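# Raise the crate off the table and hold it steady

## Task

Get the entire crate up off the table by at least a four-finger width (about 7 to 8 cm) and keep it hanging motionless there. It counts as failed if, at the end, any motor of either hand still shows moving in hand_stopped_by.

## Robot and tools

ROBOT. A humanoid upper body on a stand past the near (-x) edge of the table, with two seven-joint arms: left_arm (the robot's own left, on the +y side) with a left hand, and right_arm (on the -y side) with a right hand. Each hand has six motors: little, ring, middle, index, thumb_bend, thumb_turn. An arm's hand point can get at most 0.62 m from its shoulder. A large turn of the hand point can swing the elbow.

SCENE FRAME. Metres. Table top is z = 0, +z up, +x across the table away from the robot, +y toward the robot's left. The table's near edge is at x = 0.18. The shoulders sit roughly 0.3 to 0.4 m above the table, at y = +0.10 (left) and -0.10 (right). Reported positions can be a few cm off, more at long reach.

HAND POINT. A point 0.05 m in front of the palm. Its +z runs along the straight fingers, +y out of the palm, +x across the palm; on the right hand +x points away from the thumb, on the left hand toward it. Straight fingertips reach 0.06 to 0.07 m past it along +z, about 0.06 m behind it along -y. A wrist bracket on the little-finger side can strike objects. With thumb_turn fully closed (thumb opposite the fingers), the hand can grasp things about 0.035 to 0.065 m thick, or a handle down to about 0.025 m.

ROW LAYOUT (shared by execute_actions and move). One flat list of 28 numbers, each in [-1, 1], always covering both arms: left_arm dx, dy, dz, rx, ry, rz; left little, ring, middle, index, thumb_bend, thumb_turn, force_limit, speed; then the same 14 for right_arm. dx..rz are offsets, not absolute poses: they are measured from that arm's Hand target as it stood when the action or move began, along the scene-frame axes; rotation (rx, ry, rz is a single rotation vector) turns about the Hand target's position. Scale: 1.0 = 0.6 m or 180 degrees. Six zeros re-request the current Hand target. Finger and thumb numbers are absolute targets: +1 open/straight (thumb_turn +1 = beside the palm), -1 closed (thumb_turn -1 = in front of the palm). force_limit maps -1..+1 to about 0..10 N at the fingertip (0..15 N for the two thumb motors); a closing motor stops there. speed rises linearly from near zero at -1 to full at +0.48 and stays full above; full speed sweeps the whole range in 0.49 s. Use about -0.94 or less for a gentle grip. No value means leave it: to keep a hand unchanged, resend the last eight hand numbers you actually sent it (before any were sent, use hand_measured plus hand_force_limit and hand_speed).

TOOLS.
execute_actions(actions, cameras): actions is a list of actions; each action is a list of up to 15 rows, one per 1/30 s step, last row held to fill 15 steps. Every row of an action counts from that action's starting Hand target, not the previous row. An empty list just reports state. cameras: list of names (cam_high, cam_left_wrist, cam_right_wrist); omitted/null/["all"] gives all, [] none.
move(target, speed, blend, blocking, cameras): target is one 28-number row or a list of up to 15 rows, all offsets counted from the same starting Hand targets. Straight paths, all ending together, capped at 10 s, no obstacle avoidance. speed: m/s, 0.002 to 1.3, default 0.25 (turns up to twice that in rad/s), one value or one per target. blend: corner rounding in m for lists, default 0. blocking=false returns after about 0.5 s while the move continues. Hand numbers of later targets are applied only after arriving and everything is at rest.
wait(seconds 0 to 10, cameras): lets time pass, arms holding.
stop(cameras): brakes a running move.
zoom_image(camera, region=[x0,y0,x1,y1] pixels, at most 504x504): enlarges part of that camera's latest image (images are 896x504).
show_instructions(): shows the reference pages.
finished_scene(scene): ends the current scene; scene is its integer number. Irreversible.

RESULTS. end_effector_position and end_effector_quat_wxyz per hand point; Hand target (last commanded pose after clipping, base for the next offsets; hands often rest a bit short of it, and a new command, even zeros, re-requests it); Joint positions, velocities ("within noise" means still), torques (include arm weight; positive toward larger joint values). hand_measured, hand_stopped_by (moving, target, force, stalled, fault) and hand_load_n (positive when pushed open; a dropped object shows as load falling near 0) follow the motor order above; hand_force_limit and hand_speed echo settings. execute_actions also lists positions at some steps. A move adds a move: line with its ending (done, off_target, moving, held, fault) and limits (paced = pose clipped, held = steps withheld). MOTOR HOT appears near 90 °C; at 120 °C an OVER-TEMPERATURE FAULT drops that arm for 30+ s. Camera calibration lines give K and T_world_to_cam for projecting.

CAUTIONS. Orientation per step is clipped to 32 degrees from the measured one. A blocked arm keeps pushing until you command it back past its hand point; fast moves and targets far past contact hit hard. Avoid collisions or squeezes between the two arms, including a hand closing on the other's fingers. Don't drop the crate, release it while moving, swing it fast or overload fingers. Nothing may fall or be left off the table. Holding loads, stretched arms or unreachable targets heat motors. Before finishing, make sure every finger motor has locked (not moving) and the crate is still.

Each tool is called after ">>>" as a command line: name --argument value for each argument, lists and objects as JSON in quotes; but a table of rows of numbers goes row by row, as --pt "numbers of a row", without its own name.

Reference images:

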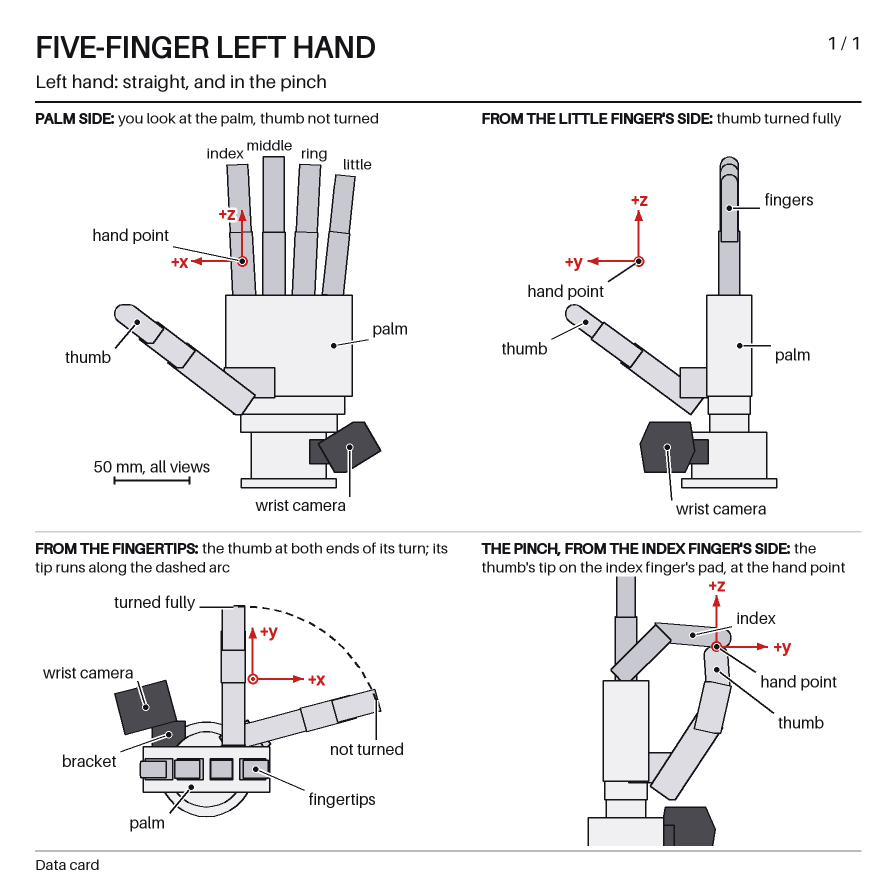

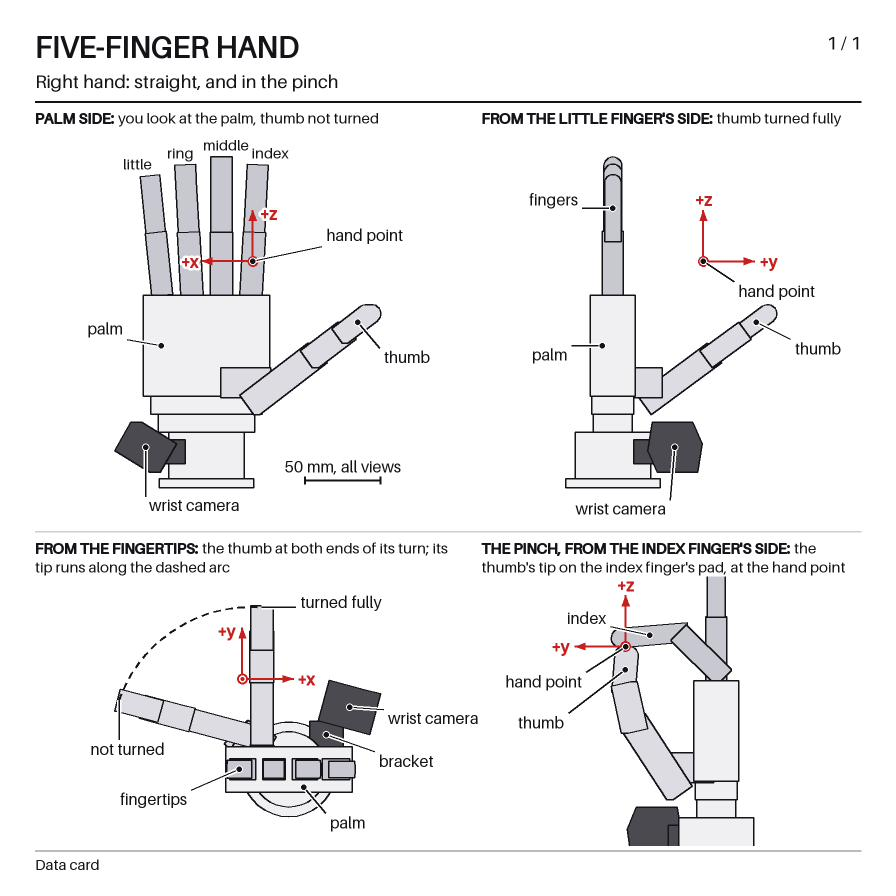

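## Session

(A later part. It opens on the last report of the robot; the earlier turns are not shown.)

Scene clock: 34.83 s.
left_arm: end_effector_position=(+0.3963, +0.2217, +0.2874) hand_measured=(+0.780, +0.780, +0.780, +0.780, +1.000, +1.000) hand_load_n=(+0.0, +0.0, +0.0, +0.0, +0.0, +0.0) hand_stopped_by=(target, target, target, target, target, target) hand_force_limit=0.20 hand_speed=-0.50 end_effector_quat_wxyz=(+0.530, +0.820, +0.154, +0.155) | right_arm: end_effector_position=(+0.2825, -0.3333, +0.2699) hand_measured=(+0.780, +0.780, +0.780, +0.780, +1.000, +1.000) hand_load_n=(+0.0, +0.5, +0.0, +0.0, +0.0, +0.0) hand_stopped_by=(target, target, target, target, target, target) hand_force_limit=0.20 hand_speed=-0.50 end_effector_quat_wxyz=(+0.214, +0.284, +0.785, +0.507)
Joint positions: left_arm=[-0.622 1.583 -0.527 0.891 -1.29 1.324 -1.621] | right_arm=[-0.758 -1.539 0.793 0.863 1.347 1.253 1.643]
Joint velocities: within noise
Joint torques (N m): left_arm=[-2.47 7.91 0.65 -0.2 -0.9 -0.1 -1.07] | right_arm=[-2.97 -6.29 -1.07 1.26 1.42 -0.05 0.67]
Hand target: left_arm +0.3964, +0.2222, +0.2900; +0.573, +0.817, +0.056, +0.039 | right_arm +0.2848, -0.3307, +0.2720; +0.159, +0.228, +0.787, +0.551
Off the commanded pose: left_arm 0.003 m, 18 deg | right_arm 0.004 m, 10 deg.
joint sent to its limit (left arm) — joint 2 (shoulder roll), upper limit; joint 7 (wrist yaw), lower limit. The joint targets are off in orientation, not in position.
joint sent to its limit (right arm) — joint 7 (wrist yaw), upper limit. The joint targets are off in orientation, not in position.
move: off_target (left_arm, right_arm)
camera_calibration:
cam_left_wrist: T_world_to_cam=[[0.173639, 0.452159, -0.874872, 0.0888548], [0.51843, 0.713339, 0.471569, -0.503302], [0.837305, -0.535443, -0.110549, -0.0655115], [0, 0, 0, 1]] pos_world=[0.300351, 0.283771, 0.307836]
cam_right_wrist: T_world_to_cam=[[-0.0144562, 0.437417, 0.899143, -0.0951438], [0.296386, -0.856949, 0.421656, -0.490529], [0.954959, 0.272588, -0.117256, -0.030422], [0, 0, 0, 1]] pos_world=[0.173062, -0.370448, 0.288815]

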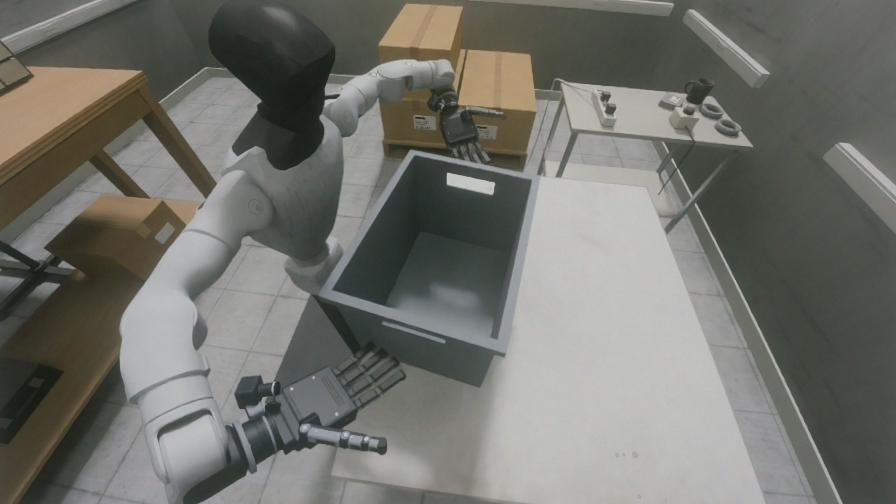

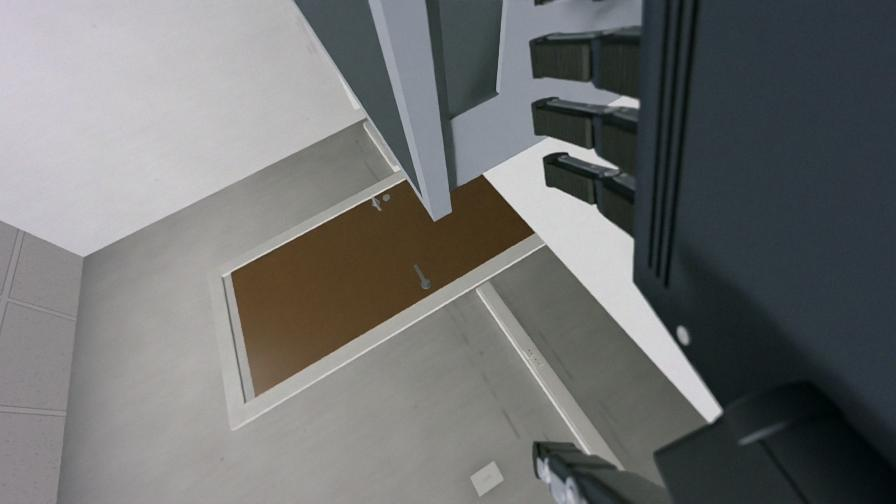

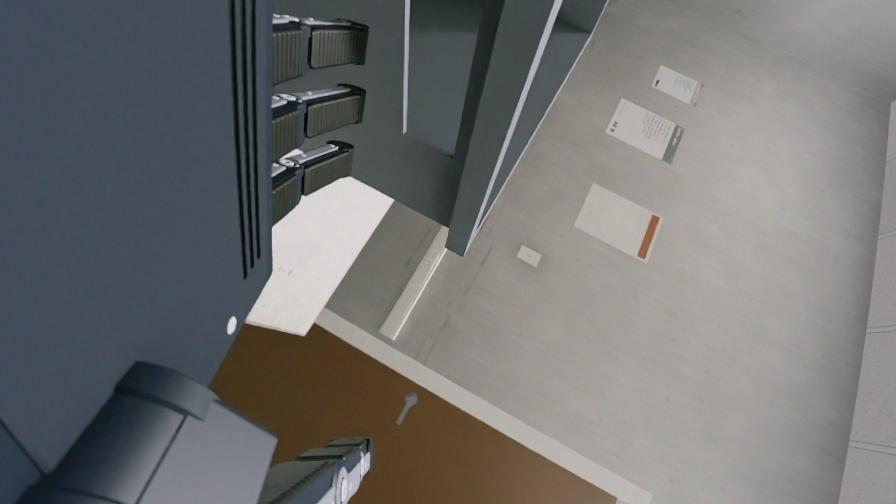

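>>> move --target '[0.022,-0.069,0,0,0,0,0.78,0.78,0.78,0.78,1,1,0.2,-0.5,0.029,0.058,0.008,0,0,0,0.78,0.78,0.78,0.78,1,1,0.2,-0.5]' --speed 0.1

>>> zoom_image --camera "cam_high" --region '[310, 120, 570, 380]'

>>> zoom_image --camera "cam_left_wrist" --region '[360, 0, 720, 280]'

>>> zoom_image --camera "cam_right_wrist" --region '[200, 0, 560, 280]'

Scene clock: 40.63 s.
left_arm: end_effector_position=(+0.4083, +0.1816, +0.2899) hand_measured=(+0.780, +0.780, +0.780, +0.780, +1.000, +1.000) hand_load_n=(+0.0, +0.0, +0.0, +0.0, +0.0, +0.0) hand_stopped_by=(target, target, target, target, target, target) hand_force_limit=0.20 hand_speed=-0.50 end_effector_quat_wxyz=(+0.545, +0.823, +0.114, +0.112) | right_arm: end_effector_position=(+0.2999, -0.2986, +0.2737) hand_measured=(+0.780, +0.780, +0.780, +0.780, +1.000, +1.000) hand_load_n=(+0.0, +0.0, +0.0, +0.0, +0.0, +0.0) hand_stopped_by=(target, target, target, target, target, target) hand_force_limit=0.20 hand_speed=-0.50 end_effector_quat_wxyz=(+0.170, +0.246, +0.788, +0.538)
Joint positions: left_arm=[-1.01 1.529 -0.917 0.882 -1.319 1.352 -1.621] | right_arm=[-0.987 -1.491 1.006 0.807 1.364 1.293 1.643]
Joint velocities: within noise
Joint torques (N m): left_arm=[-3.5 5.28 0.8 1 -0.6 -0.05 -1.06] | right_arm=[-3.55 -5.37 -1.1 1.27 1.44 -0.02 0.68]
Hand target: left_arm +0.4096, +0.1808, +0.2900; +0.573, +0.817, +0.056, +0.039 | right_arm +0.3022, -0.2959, +0.2768; +0.159, +0.228, +0.787, +0.551
Off the commanded pose: left_arm 0.001 m, 11 deg | right_arm 0.005 m, 3 deg.
joint sent to its limit (left arm) — joint 7 (wrist yaw), lower limit. The joint targets are off in orientation, not in position.
joint sent to its limit (right arm) — joint 7 (wrist yaw), upper limit. The joint targets still meet the commanded pose.
move: off_target (left_arm, right_arm)
camera_calibration:
cam_left_wrist: T_world_to_cam=[[0.200669, 0.409547, -0.889945, 0.108052], [0.610199, 0.658432, 0.440597, -0.500551], [0.766413, -0.631458, -0.117778, -0.0483648], [0, 0, 0, 1]] pos_world=[0.32082, 0.254786, 0.311005]
cam_right_wrist: T_world_to_cam=[[-0.0521443, 0.383261, 0.922167, -0.124701], [0.402677, -0.836956, 0.370616, -0.479594], [0.913856, 0.390661, -0.110688, -0.0102236], [0, 0, 0, 1]] pos_world=[0.195962, -0.349612, 0.291609]

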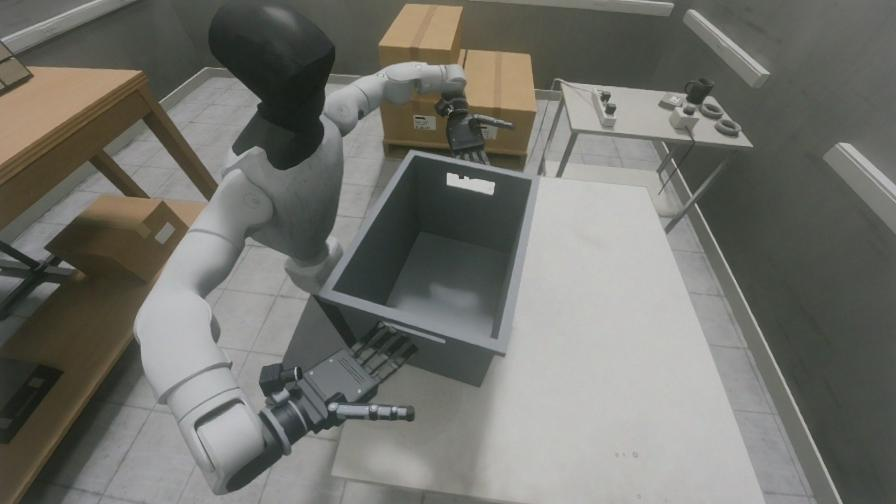

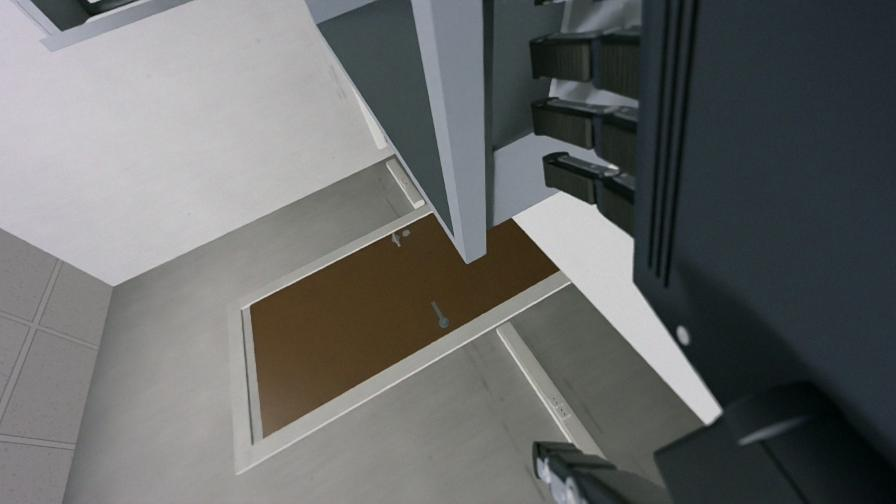

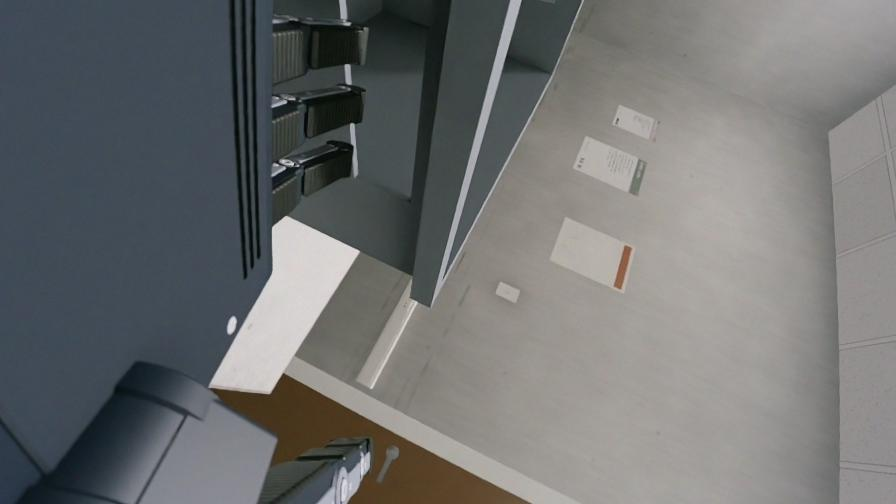

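Scaled by 1.938 from the camera's 896x504 image, which has a finer 1280x720 frame.

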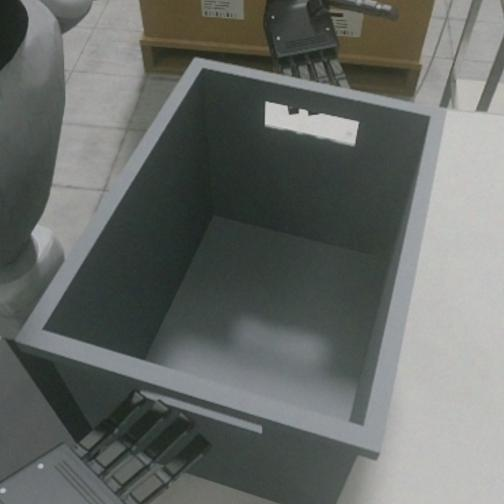

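Scaled by 1.400 from the camera's 896x504 image, which has a finer 1280x720 frame.

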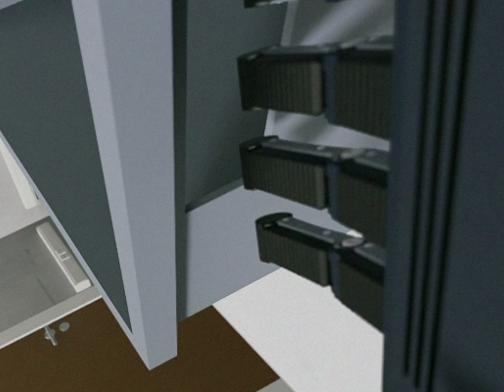

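Scaled by 1.400 from the camera's 896x504 image, which has a finer 1280x720 frame.

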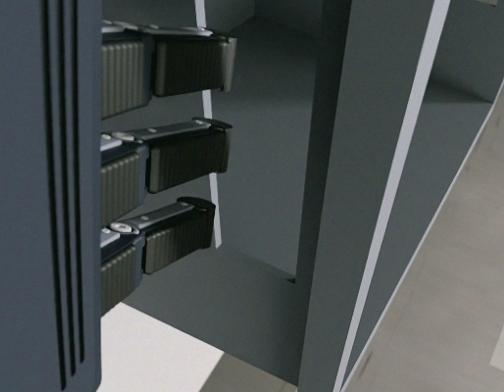

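>>> move --pt "0 0 -0.008 0 0 0 0.78 0.78 0.78 0.78 1 1 0.2 -0.5 0 0 0.003 0 0 0 0.78 0.78 0.78 0.78 1 1 0.2 -0.5" --pt "0.009 -0.066 -0.008 0 0 0 0.78 0.78 0.78 0.78 1 1 0.2 -0.5 0.031 0.05 0.003 0 0 0 0.78 0.78 0.78 0.78 1 1 0.2 -0.5" --speed 0.06

>>> zoom_image --camera "cam_high" --region '[310, 120, 570, 380]'

>>> zoom_image --camera "cam_left_wrist" --region '[360, 0, 720, 280]'

>>> zoom_image --camera "cam_right_wrist" --region '[200, 0, 560, 280]'

Scene clock: 47.10 s.
left_arm: end_effector_position=(+0.4145, +0.1451, +0.2851) hand_measured=(+0.780, +0.780, +0.780, +0.780, +1.000, +1.000) hand_load_n=(+0.5, +0.0, +0.0, +0.0, +0.0, +0.0) hand_stopped_by=(target, target, target, target, target, target) hand_force_limit=0.20 hand_speed=-0.50 end_effector_quat_wxyz=(+0.560, +0.821, +0.082, +0.070) | right_arm: end_effector_position=(+0.3224, -0.2664, +0.2816) hand_measured=(+0.780, +0.780, +0.780, +0.780, +1.000, +1.000) hand_load_n=(+0.0, +0.0, +0.0, +0.0, +0.0, +0.0) hand_stopped_by=(target, target, target, target, target, target) hand_force_limit=0.20 hand_speed=-0.50 end_effector_quat_wxyz=(+0.163, +0.225, +0.787, +0.551)
Joint positions: left_arm=[-1.236 1.434 -1.191 0.897 -1.381 1.347 -1.621] | right_arm=[-1.069 -1.47 0.998 0.717 1.616 1.355 1.349]
Joint velocities: within noise
Joint torques (N m): left_arm=[-3.85 3.7 0.64 0.44 -0.49 -0.04 -1.05] | right_arm=[-2.19 -5.45 -1.5 0.97 1.64 -0.04 0.58]
Hand target: left_arm +0.4150, +0.1412, +0.2852; +0.573, +0.817, +0.056, +0.039 | right_arm +0.3208, -0.2659, +0.2786; +0.159, +0.228, +0.787, +0.551
Off the commanded pose: left_arm 0.004 m, 5 deg | right_arm 0.004 m, 1 deg.
joint sent to its limit (left arm) — joint 7 (wrist yaw), lower limit. The joint targets are off in orientation, not in position.
move: off_target (left_arm, right_arm)
camera_calibration:
cam_left_wrist: T_world_to_cam=[[0.212839, 0.363407, -0.906992, 0.124086], [0.687599, 0.603798, 0.403281, -0.491704], [0.694195, -0.709481, -0.121367, -0.0344081], [0, 0, 0, 1]] pos_world=[0.335571, 0.227384, 0.306664]
cam_right_wrist: T_world_to_cam=[[-0.0856304, 0.364684, 0.927185, -0.138731], [0.433424, -0.824299, 0.364246, -0.469463], [0.897113, 0.433055, -0.0874778, -0.0323935], [0, 0, 0, 1]] pos_world=[0.220658, -0.322357, 0.296795]

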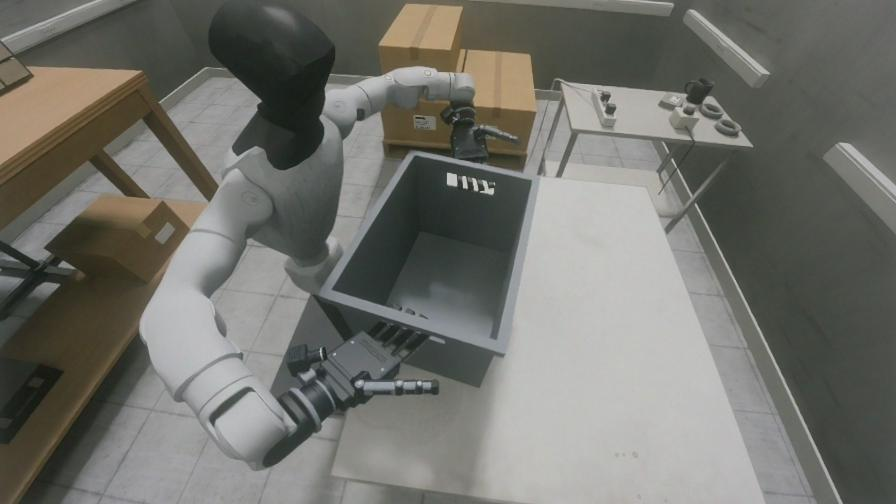

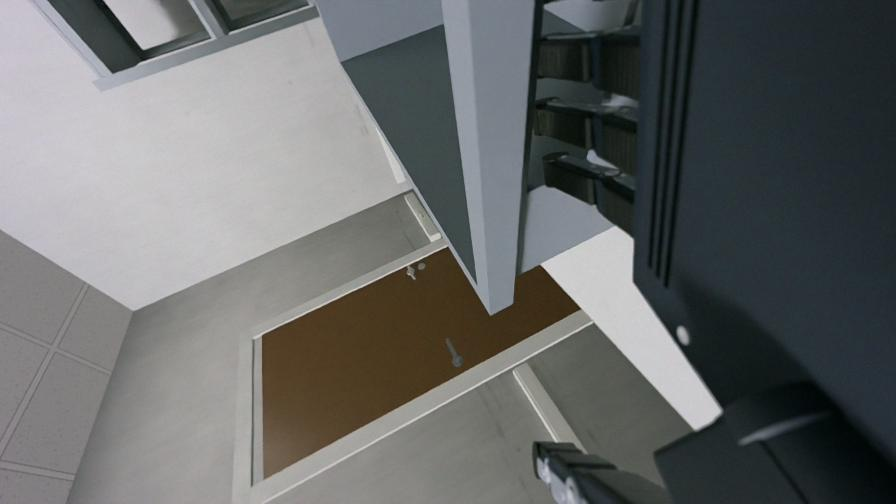

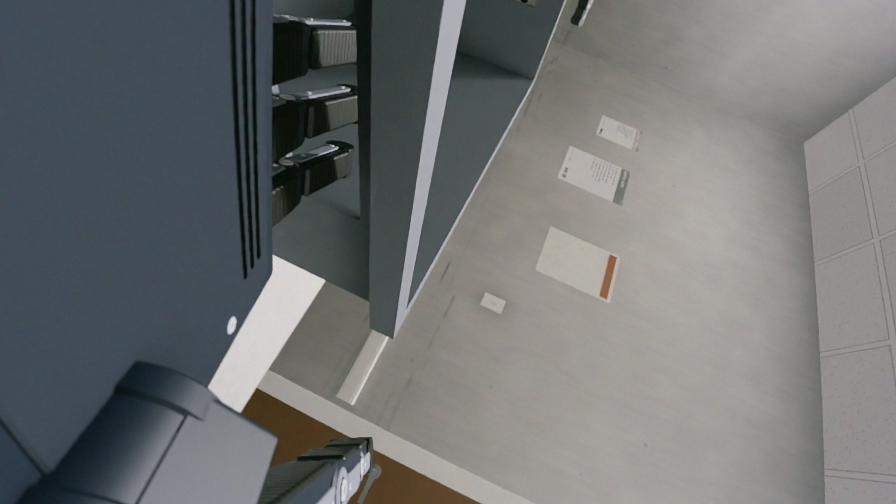

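Scaled by 1.938 from the camera's 896x504 image, which has a finer 1280x720 frame.

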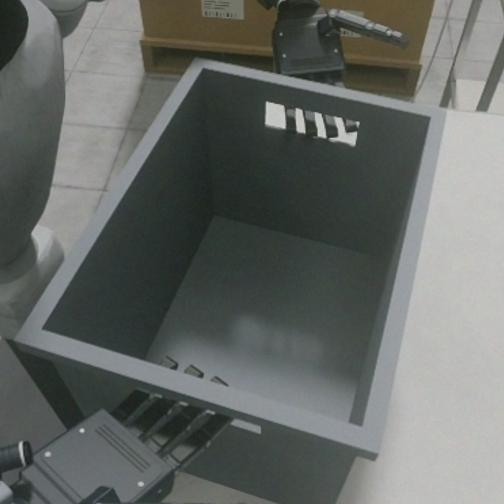

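Scaled by 1.400 from the camera's 896x504 image, which has a finer 1280x720 frame.

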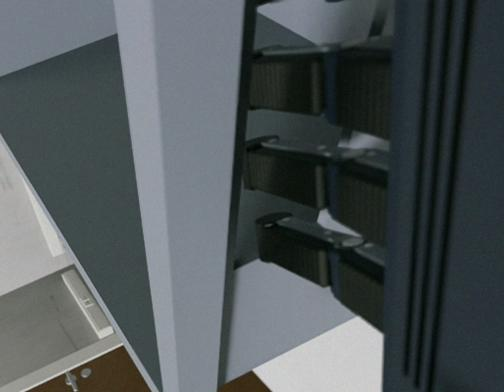

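Scaled by 1.400 from the camera's 896x504 image, which has a finer 1280x720 frame.

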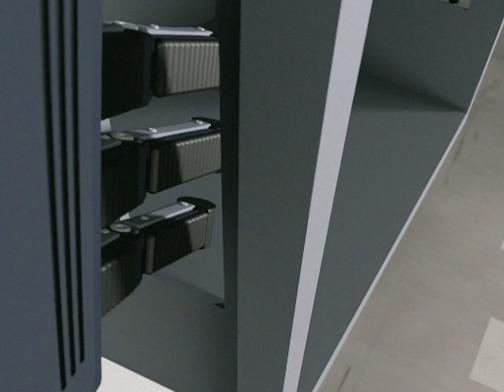

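>>> move --pt "-0.014 0.003 -0.007 0 0 0 0.78 0.78 0.78 0.78 1 1 -0.5 -0.9 0.015 -0.003 -0.007 0 0 0 0.78 0.78 0.78 0.78 1 1 -0.5 -0.9" --pt "-0.007 -0.046 -0.007 0 0 0 0.78 0.78 0.78 0.78 1 1 -0.5 -0.9 0.031 0.022 -0.007 0 0 0 0.78 0.78 0.78 0.78 1 1 -0.5 -0.9" --pt "-0.007 -0.046 -0.007 0 0 0 0.35 0.35 0.35 0.35 1 1 -0.5 -0.9 0.031 0.022 -0.007 0 0 0 0.35 0.35 0.35 0.35 1 1 -0.5 -0.9" --speed 0.06

>>> zoom_image --camera "cam_high" --region '[310, 120, 570, 380]'

Scene clock: 52.67 s.
left_arm: end_effector_position=(+0.4105, +0.1149, +0.2763) hand_measured=(+0.350, +0.350, +0.350, +0.352, +1.000, +1.000) hand_load_n=(+0.0, +0.0, +0.0, +2.0, +0.0, +0.0) hand_stopped_by=(target, target, target, force, target, target) hand_force_limit=-0.50 hand_speed=-0.90 end_effector_quat_wxyz=(+0.563, +0.824, +0.057, +0.038) | right_arm: end_effector_position=(+0.3393, -0.2537, +0.2722) hand_measured=(+0.350, +0.350, +0.350, +0.418, +1.000, +1.000) hand_load_n=(+0.0, +0.0, +0.0, +2.5, +0.0, +0.0) hand_stopped_by=(target, target, target, force, target, target) hand_force_limit=-0.50 hand_speed=-0.90 end_effector_quat_wxyz=(+0.158, +0.228, +0.792, +0.544)
Joint positions: left_arm=[-1.266 1.394 -1.213 0.827 -1.5 1.357 -1.477] | right_arm=[-1.086 -1.398 0.945 0.749 1.714 1.389 1.156]
Joint velocities: within noise
Joint torques (N m): left_arm=[-3.66 4.31 1.61 -0.16 -0.67 0.06 -1.77] | right_arm=[-2.88 -5.06 -1.75 1.09 1.76 -0.04 0.94]
Hand target: left_arm +0.4108, +0.1136, +0.2810; +0.573, +0.817, +0.056, +0.039 | right_arm +0.3394, -0.2527, +0.2744; +0.159, +0.228, +0.787, +0.551
Off the commanded pose: left_arm 0.005 m, 1 deg | right_arm 0.002 m, 1 deg.
move: off_target (left_arm)
camera_calibration:
cam_left_wrist: T_world_to_cam=[[0.219694, 0.343295, -0.913172, 0.12906], [0.741146, 0.549943, 0.385051, -0.477879], [0.634379, -0.761388, -0.133613, -0.0202696], [0, 0, 0, 1]] pos_world=[0.338683, 0.203067, 0.299154]
cam_right_wrist: T_world_to_cam=[[-0.0696996, 0.375365, 0.924253, -0.135059], [0.439214, -0.820324, 0.366278, -0.464312], [0.895675, 0.431474, -0.107689, -0.048253], [0, 0, 0, 1]] pos_world=[0.237738, -0.30937, 0.2897]

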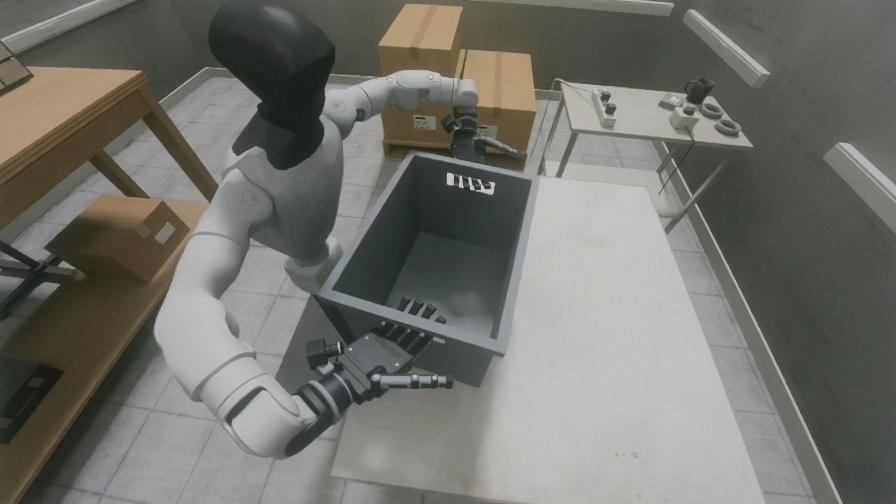

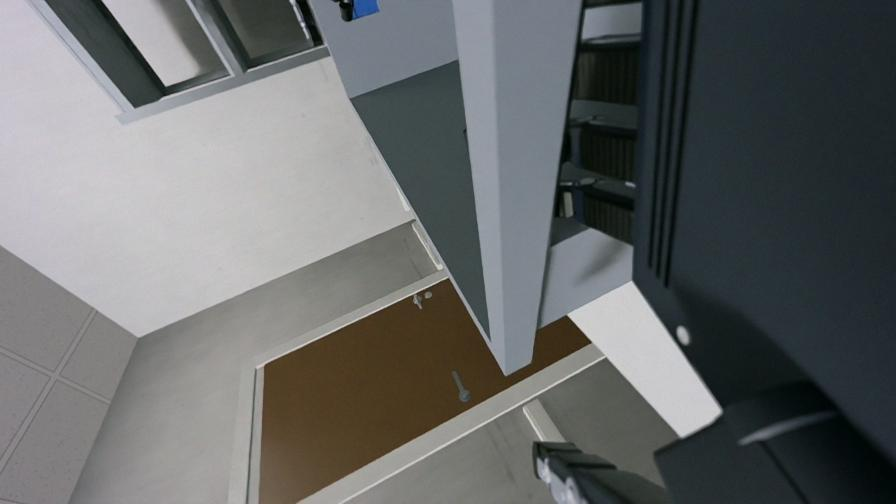

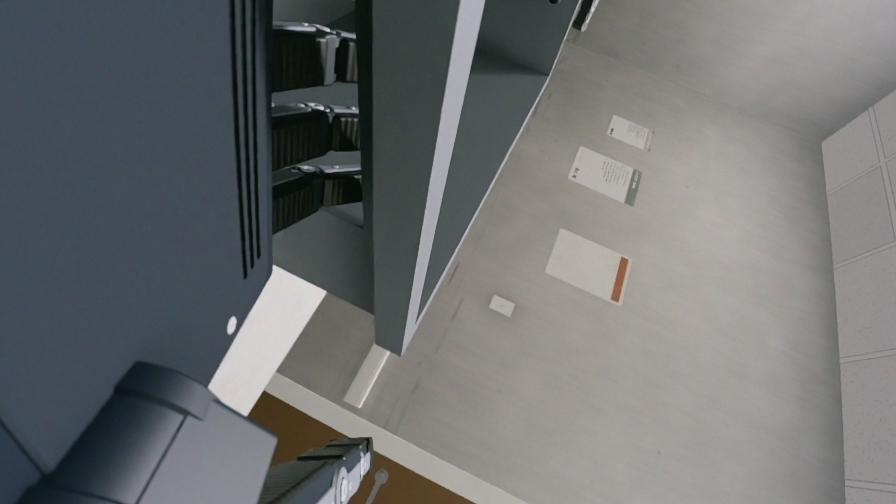

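Scaled by 1.938 from the camera's 896x504 image, which has a finer 1280x720 frame.

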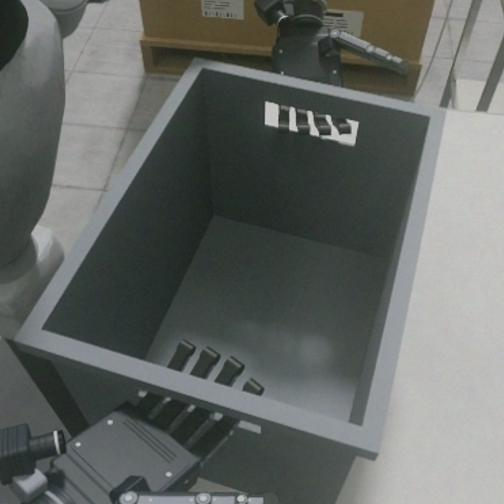

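>>> move --pt "0 0 0.083 0 0 0 0.35 0.35 0.35 0.35 1 1 -0.5 -0.9 0 0 0.078 0 0 0 0.35 0.35 0.35 0.35 1 1 -0.5 -0.9" --pt "0 0 0.183 0 0 0 0.35 0.35 0.35 0.35 1 1 -0.5 -0.9 0 0 0.175 0 0 0 0.35 0.35 0.35 0.35 1 1 -0.5 -0.9" --speed 0.05

Scene clock: 56.80 s.
left_arm: end_effector_position=(+0.4094, +0.1147, +0.3684) hand_measured=(+0.350, +0.350, +0.350, +0.352, +1.000, +1.000) hand_load_n=(+1.0, +0.0, +0.0, +2.5, +0.0, +0.0) hand_stopped_by=(target, target, target, force, target, target) hand_force_limit=-0.50 hand_speed=-0.90 end_effector_quat_wxyz=(+0.542, +0.836, +0.075, +0.044) | right_arm: end_effector_position=(+0.3362, -0.2515, +0.3557) hand_measured=(+0.350, +0.350, +0.350, +0.418, +1.000, +1.000) hand_load_n=(+0.5, +0.0, +4.0, +0.5, +0.0, +0.0) hand_stopped_by=(target, target, target, force, target, target) hand_force_limit=-0.50 hand_speed=-0.90 end_effector_quat_wxyz=(+0.133, +0.241, +0.802, +0.531)
Joint positions: left_arm=[-2.094 1.525 -1.963 0.736 -1.538 1.607 -1.592] | right_arm=[-1.866 -1.533 1.674 0.734 1.728 1.646 1.322]
Joint velocities: within noise
Joint torques (N m): left_arm=[-5.54 0.9 1.65 1.15 -1.51 0.18 -2.64] | right_arm=[-5.7 -2.39 -1.79 2.59 1.97 0.17 1.58]
Hand target: left_arm +0.4108, +0.1136, +0.3908; +0.573, +0.817, +0.056, +0.039 | right_arm +0.3394, -0.2527, +0.3794; +0.159, +0.228, +0.787, +0.551
Off the commanded pose: left_arm 0.023 m, 5 deg | right_arm 0.024 m, 4 deg.
joint sent to its limit (left arm) — joint 6 (wrist pitch), upper limit; joint 7 (wrist yaw), lower limit. The joint targets are off in orientation, not in position.
joint sent to its limit (right arm) — joint 6 (wrist pitch), upper limit. The joint targets still meet the commanded pose.
move: off_target (left_arm, right_arm)
camera_calibration:
cam_left_wrist: T_world_to_cam=[[0.193164, 0.39402, -0.898574, 0.213224], [0.726313, 0.55831, 0.400949, -0.513261], [0.659665, -0.730095, -0.178336, -0.0049048], [0, 0, 0, 1]] pos_world=[0.334837, 0.198963, 0.396515]
cam_right_wrist: T_world_to_cam=[[-0.0156525, 0.38985, 0.920745, -0.226488], [0.468253, -0.810779, 0.35125, -0.493721], [0.883456, 0.43664, -0.169858, -0.00989499], [0, 0, 0, 1]] pos_world=[0.236383, -0.307681, 0.380277]

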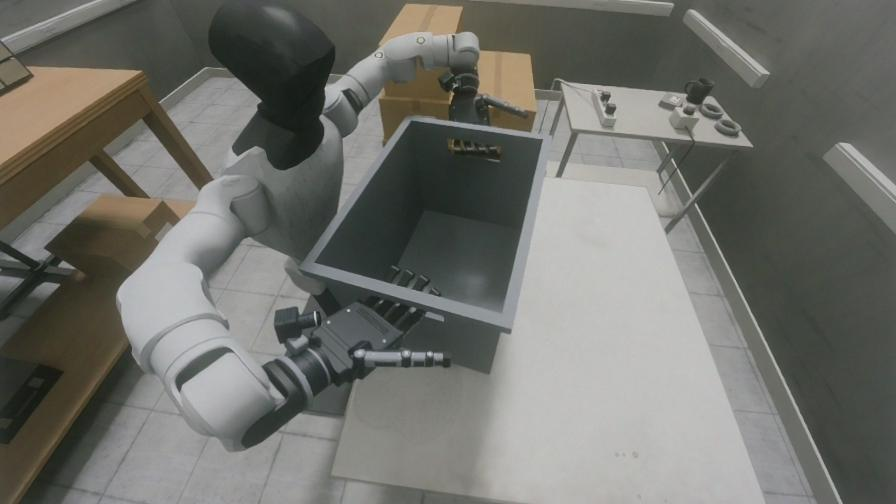

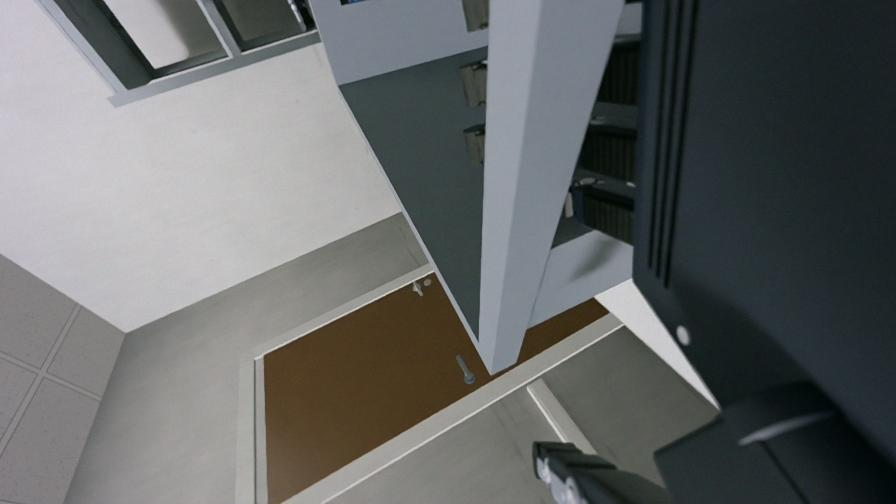

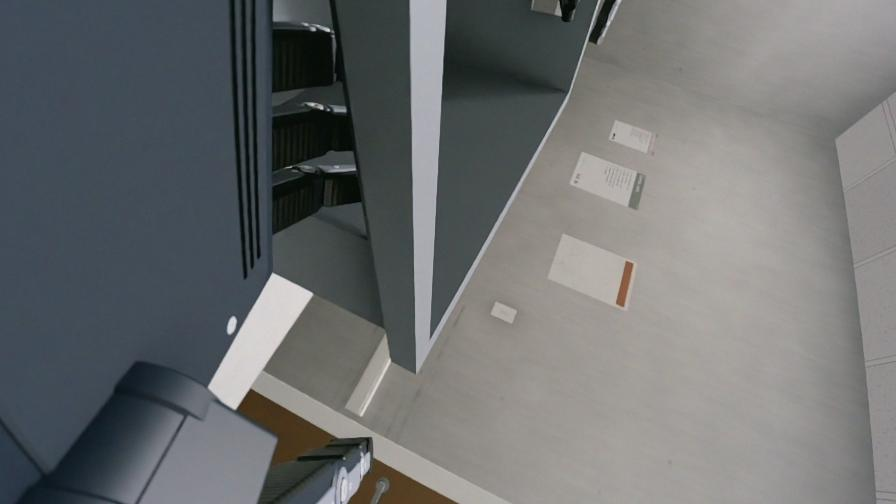

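>>> move --target '[0,0,0.06,0,0,0,0.35,0.35,0.35,0.35,1,1,-0.5,-0.9,0,0,0.075,0,0,0,0.35,0.35,0.35,0.35,1,1,-0.5,-0.9]' --speed 0.05

>>> wait --seconds 0.7 --cameras '["cam_high"]'

Scene clock: 59.90 s.
left_arm: end_effector_position=(+0.4090, +0.1149, +0.4033) hand_measured=(+0.350, +0.350, +0.350, +0.354, +1.000, +1.000) hand_load_n=(+0.0, +0.0, +0.0, +3.5, +0.0, +0.0) hand_stopped_by=(target, target, target, force, target, target) hand_force_limit=-0.50 hand_speed=-0.90 end_effector_quat_wxyz=(+0.545, +0.831, +0.087, +0.066) | right_arm: end_effector_position=(+0.3375, -0.2546, +0.3987) hand_measured=(+0.350, +0.350, +0.350, +0.418, +1.000, +1.000) hand_load_n=(+0.5, +0.0, +3.5, +0.5, +0.0, +0.0) hand_stopped_by=(target, target, target, force, target, target) hand_force_limit=-0.50 hand_speed=-0.90 end_effector_quat_wxyz=(+0.149, +0.251, +0.802, +0.521)
Joint positions: left_arm=[-2.521 1.48 -2.494 0.732 -1.741 1.609 -1.592] | right_arm=[-2.427 -1.457 2.382 0.734 1.695 1.646 1.614]
Joint velocities: within noise
Joint torques (N m): left_arm=[-5.4 -2.18 1.57 2.89 -1.33 0.09 -2.64] | right_arm=[-5.66 1.24 -1.52 2.82 2.66 0.17 1.58]
Hand target: left_arm +0.4108, +0.1136, +0.4268; +0.573, +0.817, +0.056, +0.039 | right_arm +0.3394, -0.2527, +0.4244; +0.159, +0.228, +0.787, +0.551
Off the commanded pose: left_arm 0.024 m, 6 deg | right_arm 0.026 m, 5 deg.
joint sent to its limit (left arm) — joint 6 (wrist pitch), upper limit; joint 7 (wrist yaw), lower limit. The joint targets are off in orientation, not in position.
joint sent to its limit (right arm) — joint 6 (wrist pitch), upper limit; joint 7 (wrist yaw), upper limit. The joint targets still meet the commanded pose.
move: off_target (left_arm, right_arm)
camera_calibration:
cam_left_wrist: T_world_to_cam=[[0.196719, 0.395058, -0.897347, 0.242468], [0.691148, 0.593284, 0.412709, -0.521538], [0.695425, -0.701387, -0.156333, -0.0250303], [0, 0, 0, 1]] pos_world=[0.330168, 0.196075, 0.428908]
cam_right_wrist: T_world_to_cam=[[-0.0104568, 0.409586, 0.912212, -0.258236], [0.434979, -0.819564, 0.372973, -0.511555], [0.90038, 0.400693, -0.169591, -0.0173447], [0, 0, 0, 1]] pos_world=[0.235432, -0.306532, 0.42342]

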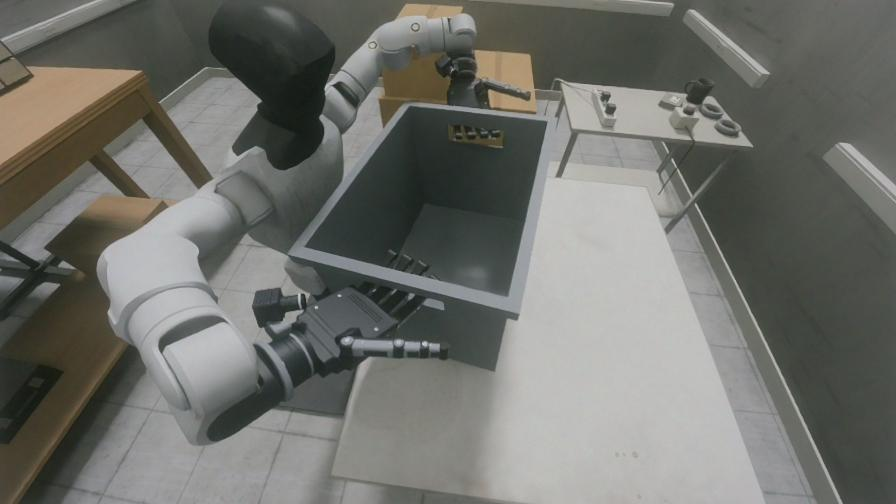

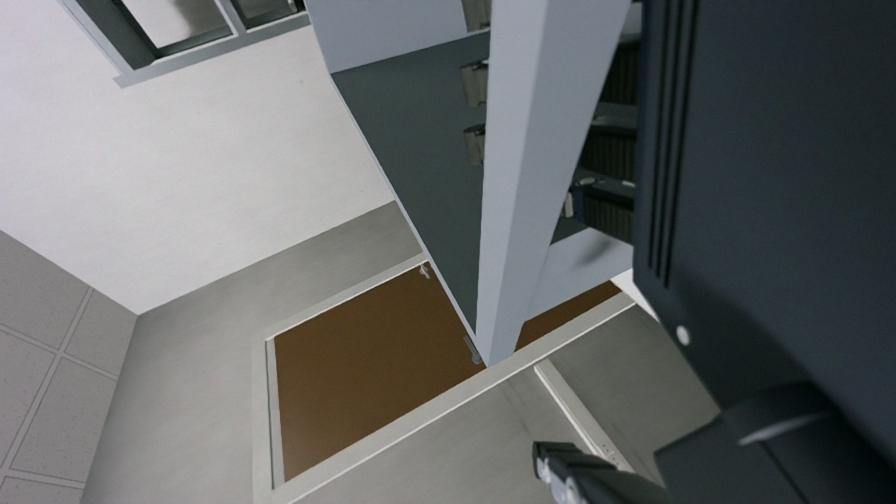

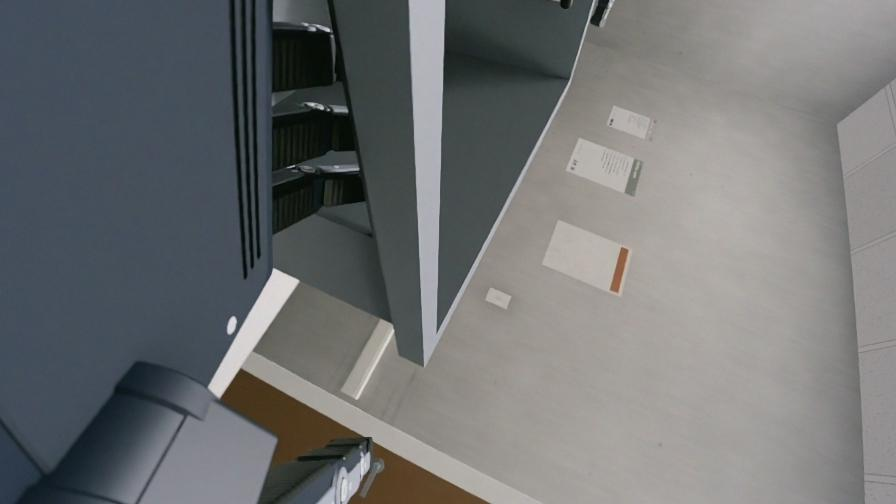

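Scene clock: 60.60 s.
left_arm: end_effector_position=(+0.4090, +0.1149, +0.4033) hand_measured=(+0.350, +0.350, +0.350, +0.354, +1.000, +1.000) hand_load_n=(+0.0, +0.0, +0.0, +3.5, +0.0, +0.0) hand_stopped_by=(target, target, target, force, target, target) hand_force_limit=-0.50 hand_speed=-0.90 end_effector_quat_wxyz=(+0.545, +0.831, +0.087, +0.066) | right_arm: end_effector_position=(+0.3375, -0.2546, +0.3987) hand_measured=(+0.350, +0.350, +0.350, +0.418, +1.000, +1.000) hand_load_n=(+0.5, +0.0, +3.0, +0.5, +0.0, +0.0) hand_stopped_by=(target, target, target, force, target, target) hand_force_limit=-0.50 hand_speed=-0.90 end_effector_quat_wxyz=(+0.149, +0.251, +0.802, +0.521)
Joint positions: left_arm=[-2.521 1.48 -2.494 0.732 -1.741 1.609 -1.592] | right_arm=[-2.427 -1.457 2.382 0.734 1.695 1.646 1.614]
Joint velocities: within noise
Joint torques (N m): left_arm=[-5.46 -2.08 1.5 2.72 -1.57 0.13 -2.62] | right_arm=[-5.66 1.25 -1.51 2.82 2.65 0.17 1.58]
Hand target: left_arm +0.4108, +0.1136, +0.4268; +0.573, +0.817, +0.056, +0.039 | right_arm +0.3394, -0.2527, +0.4244; +0.159, +0.228, +0.787, +0.551
Off the commanded pose: left_arm 0.024 m, 6 deg | right_arm 0.026 m, 5 deg.
wait: 0.70 s; at rest by 0.17 s
Images, in order (width x height): cam_high 896x504.

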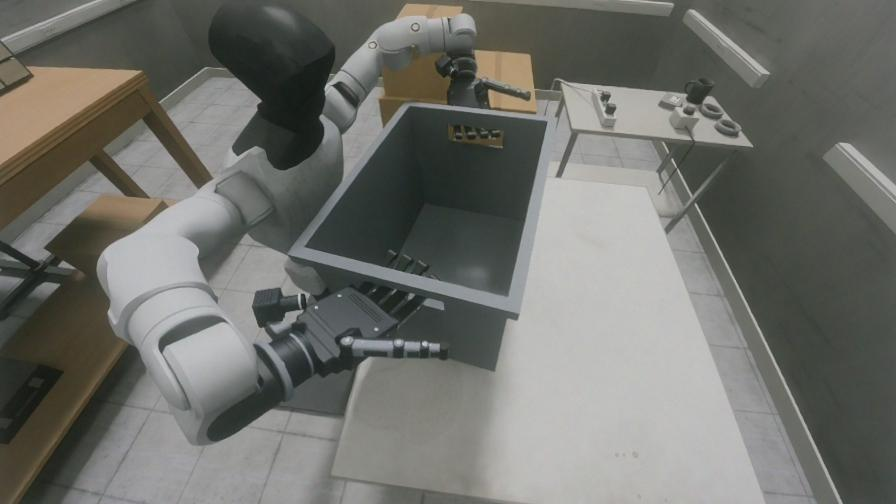

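Lifted about 11 cm and at rest.

>>> finished_scene --scene 2

The scene is finished: the task was done.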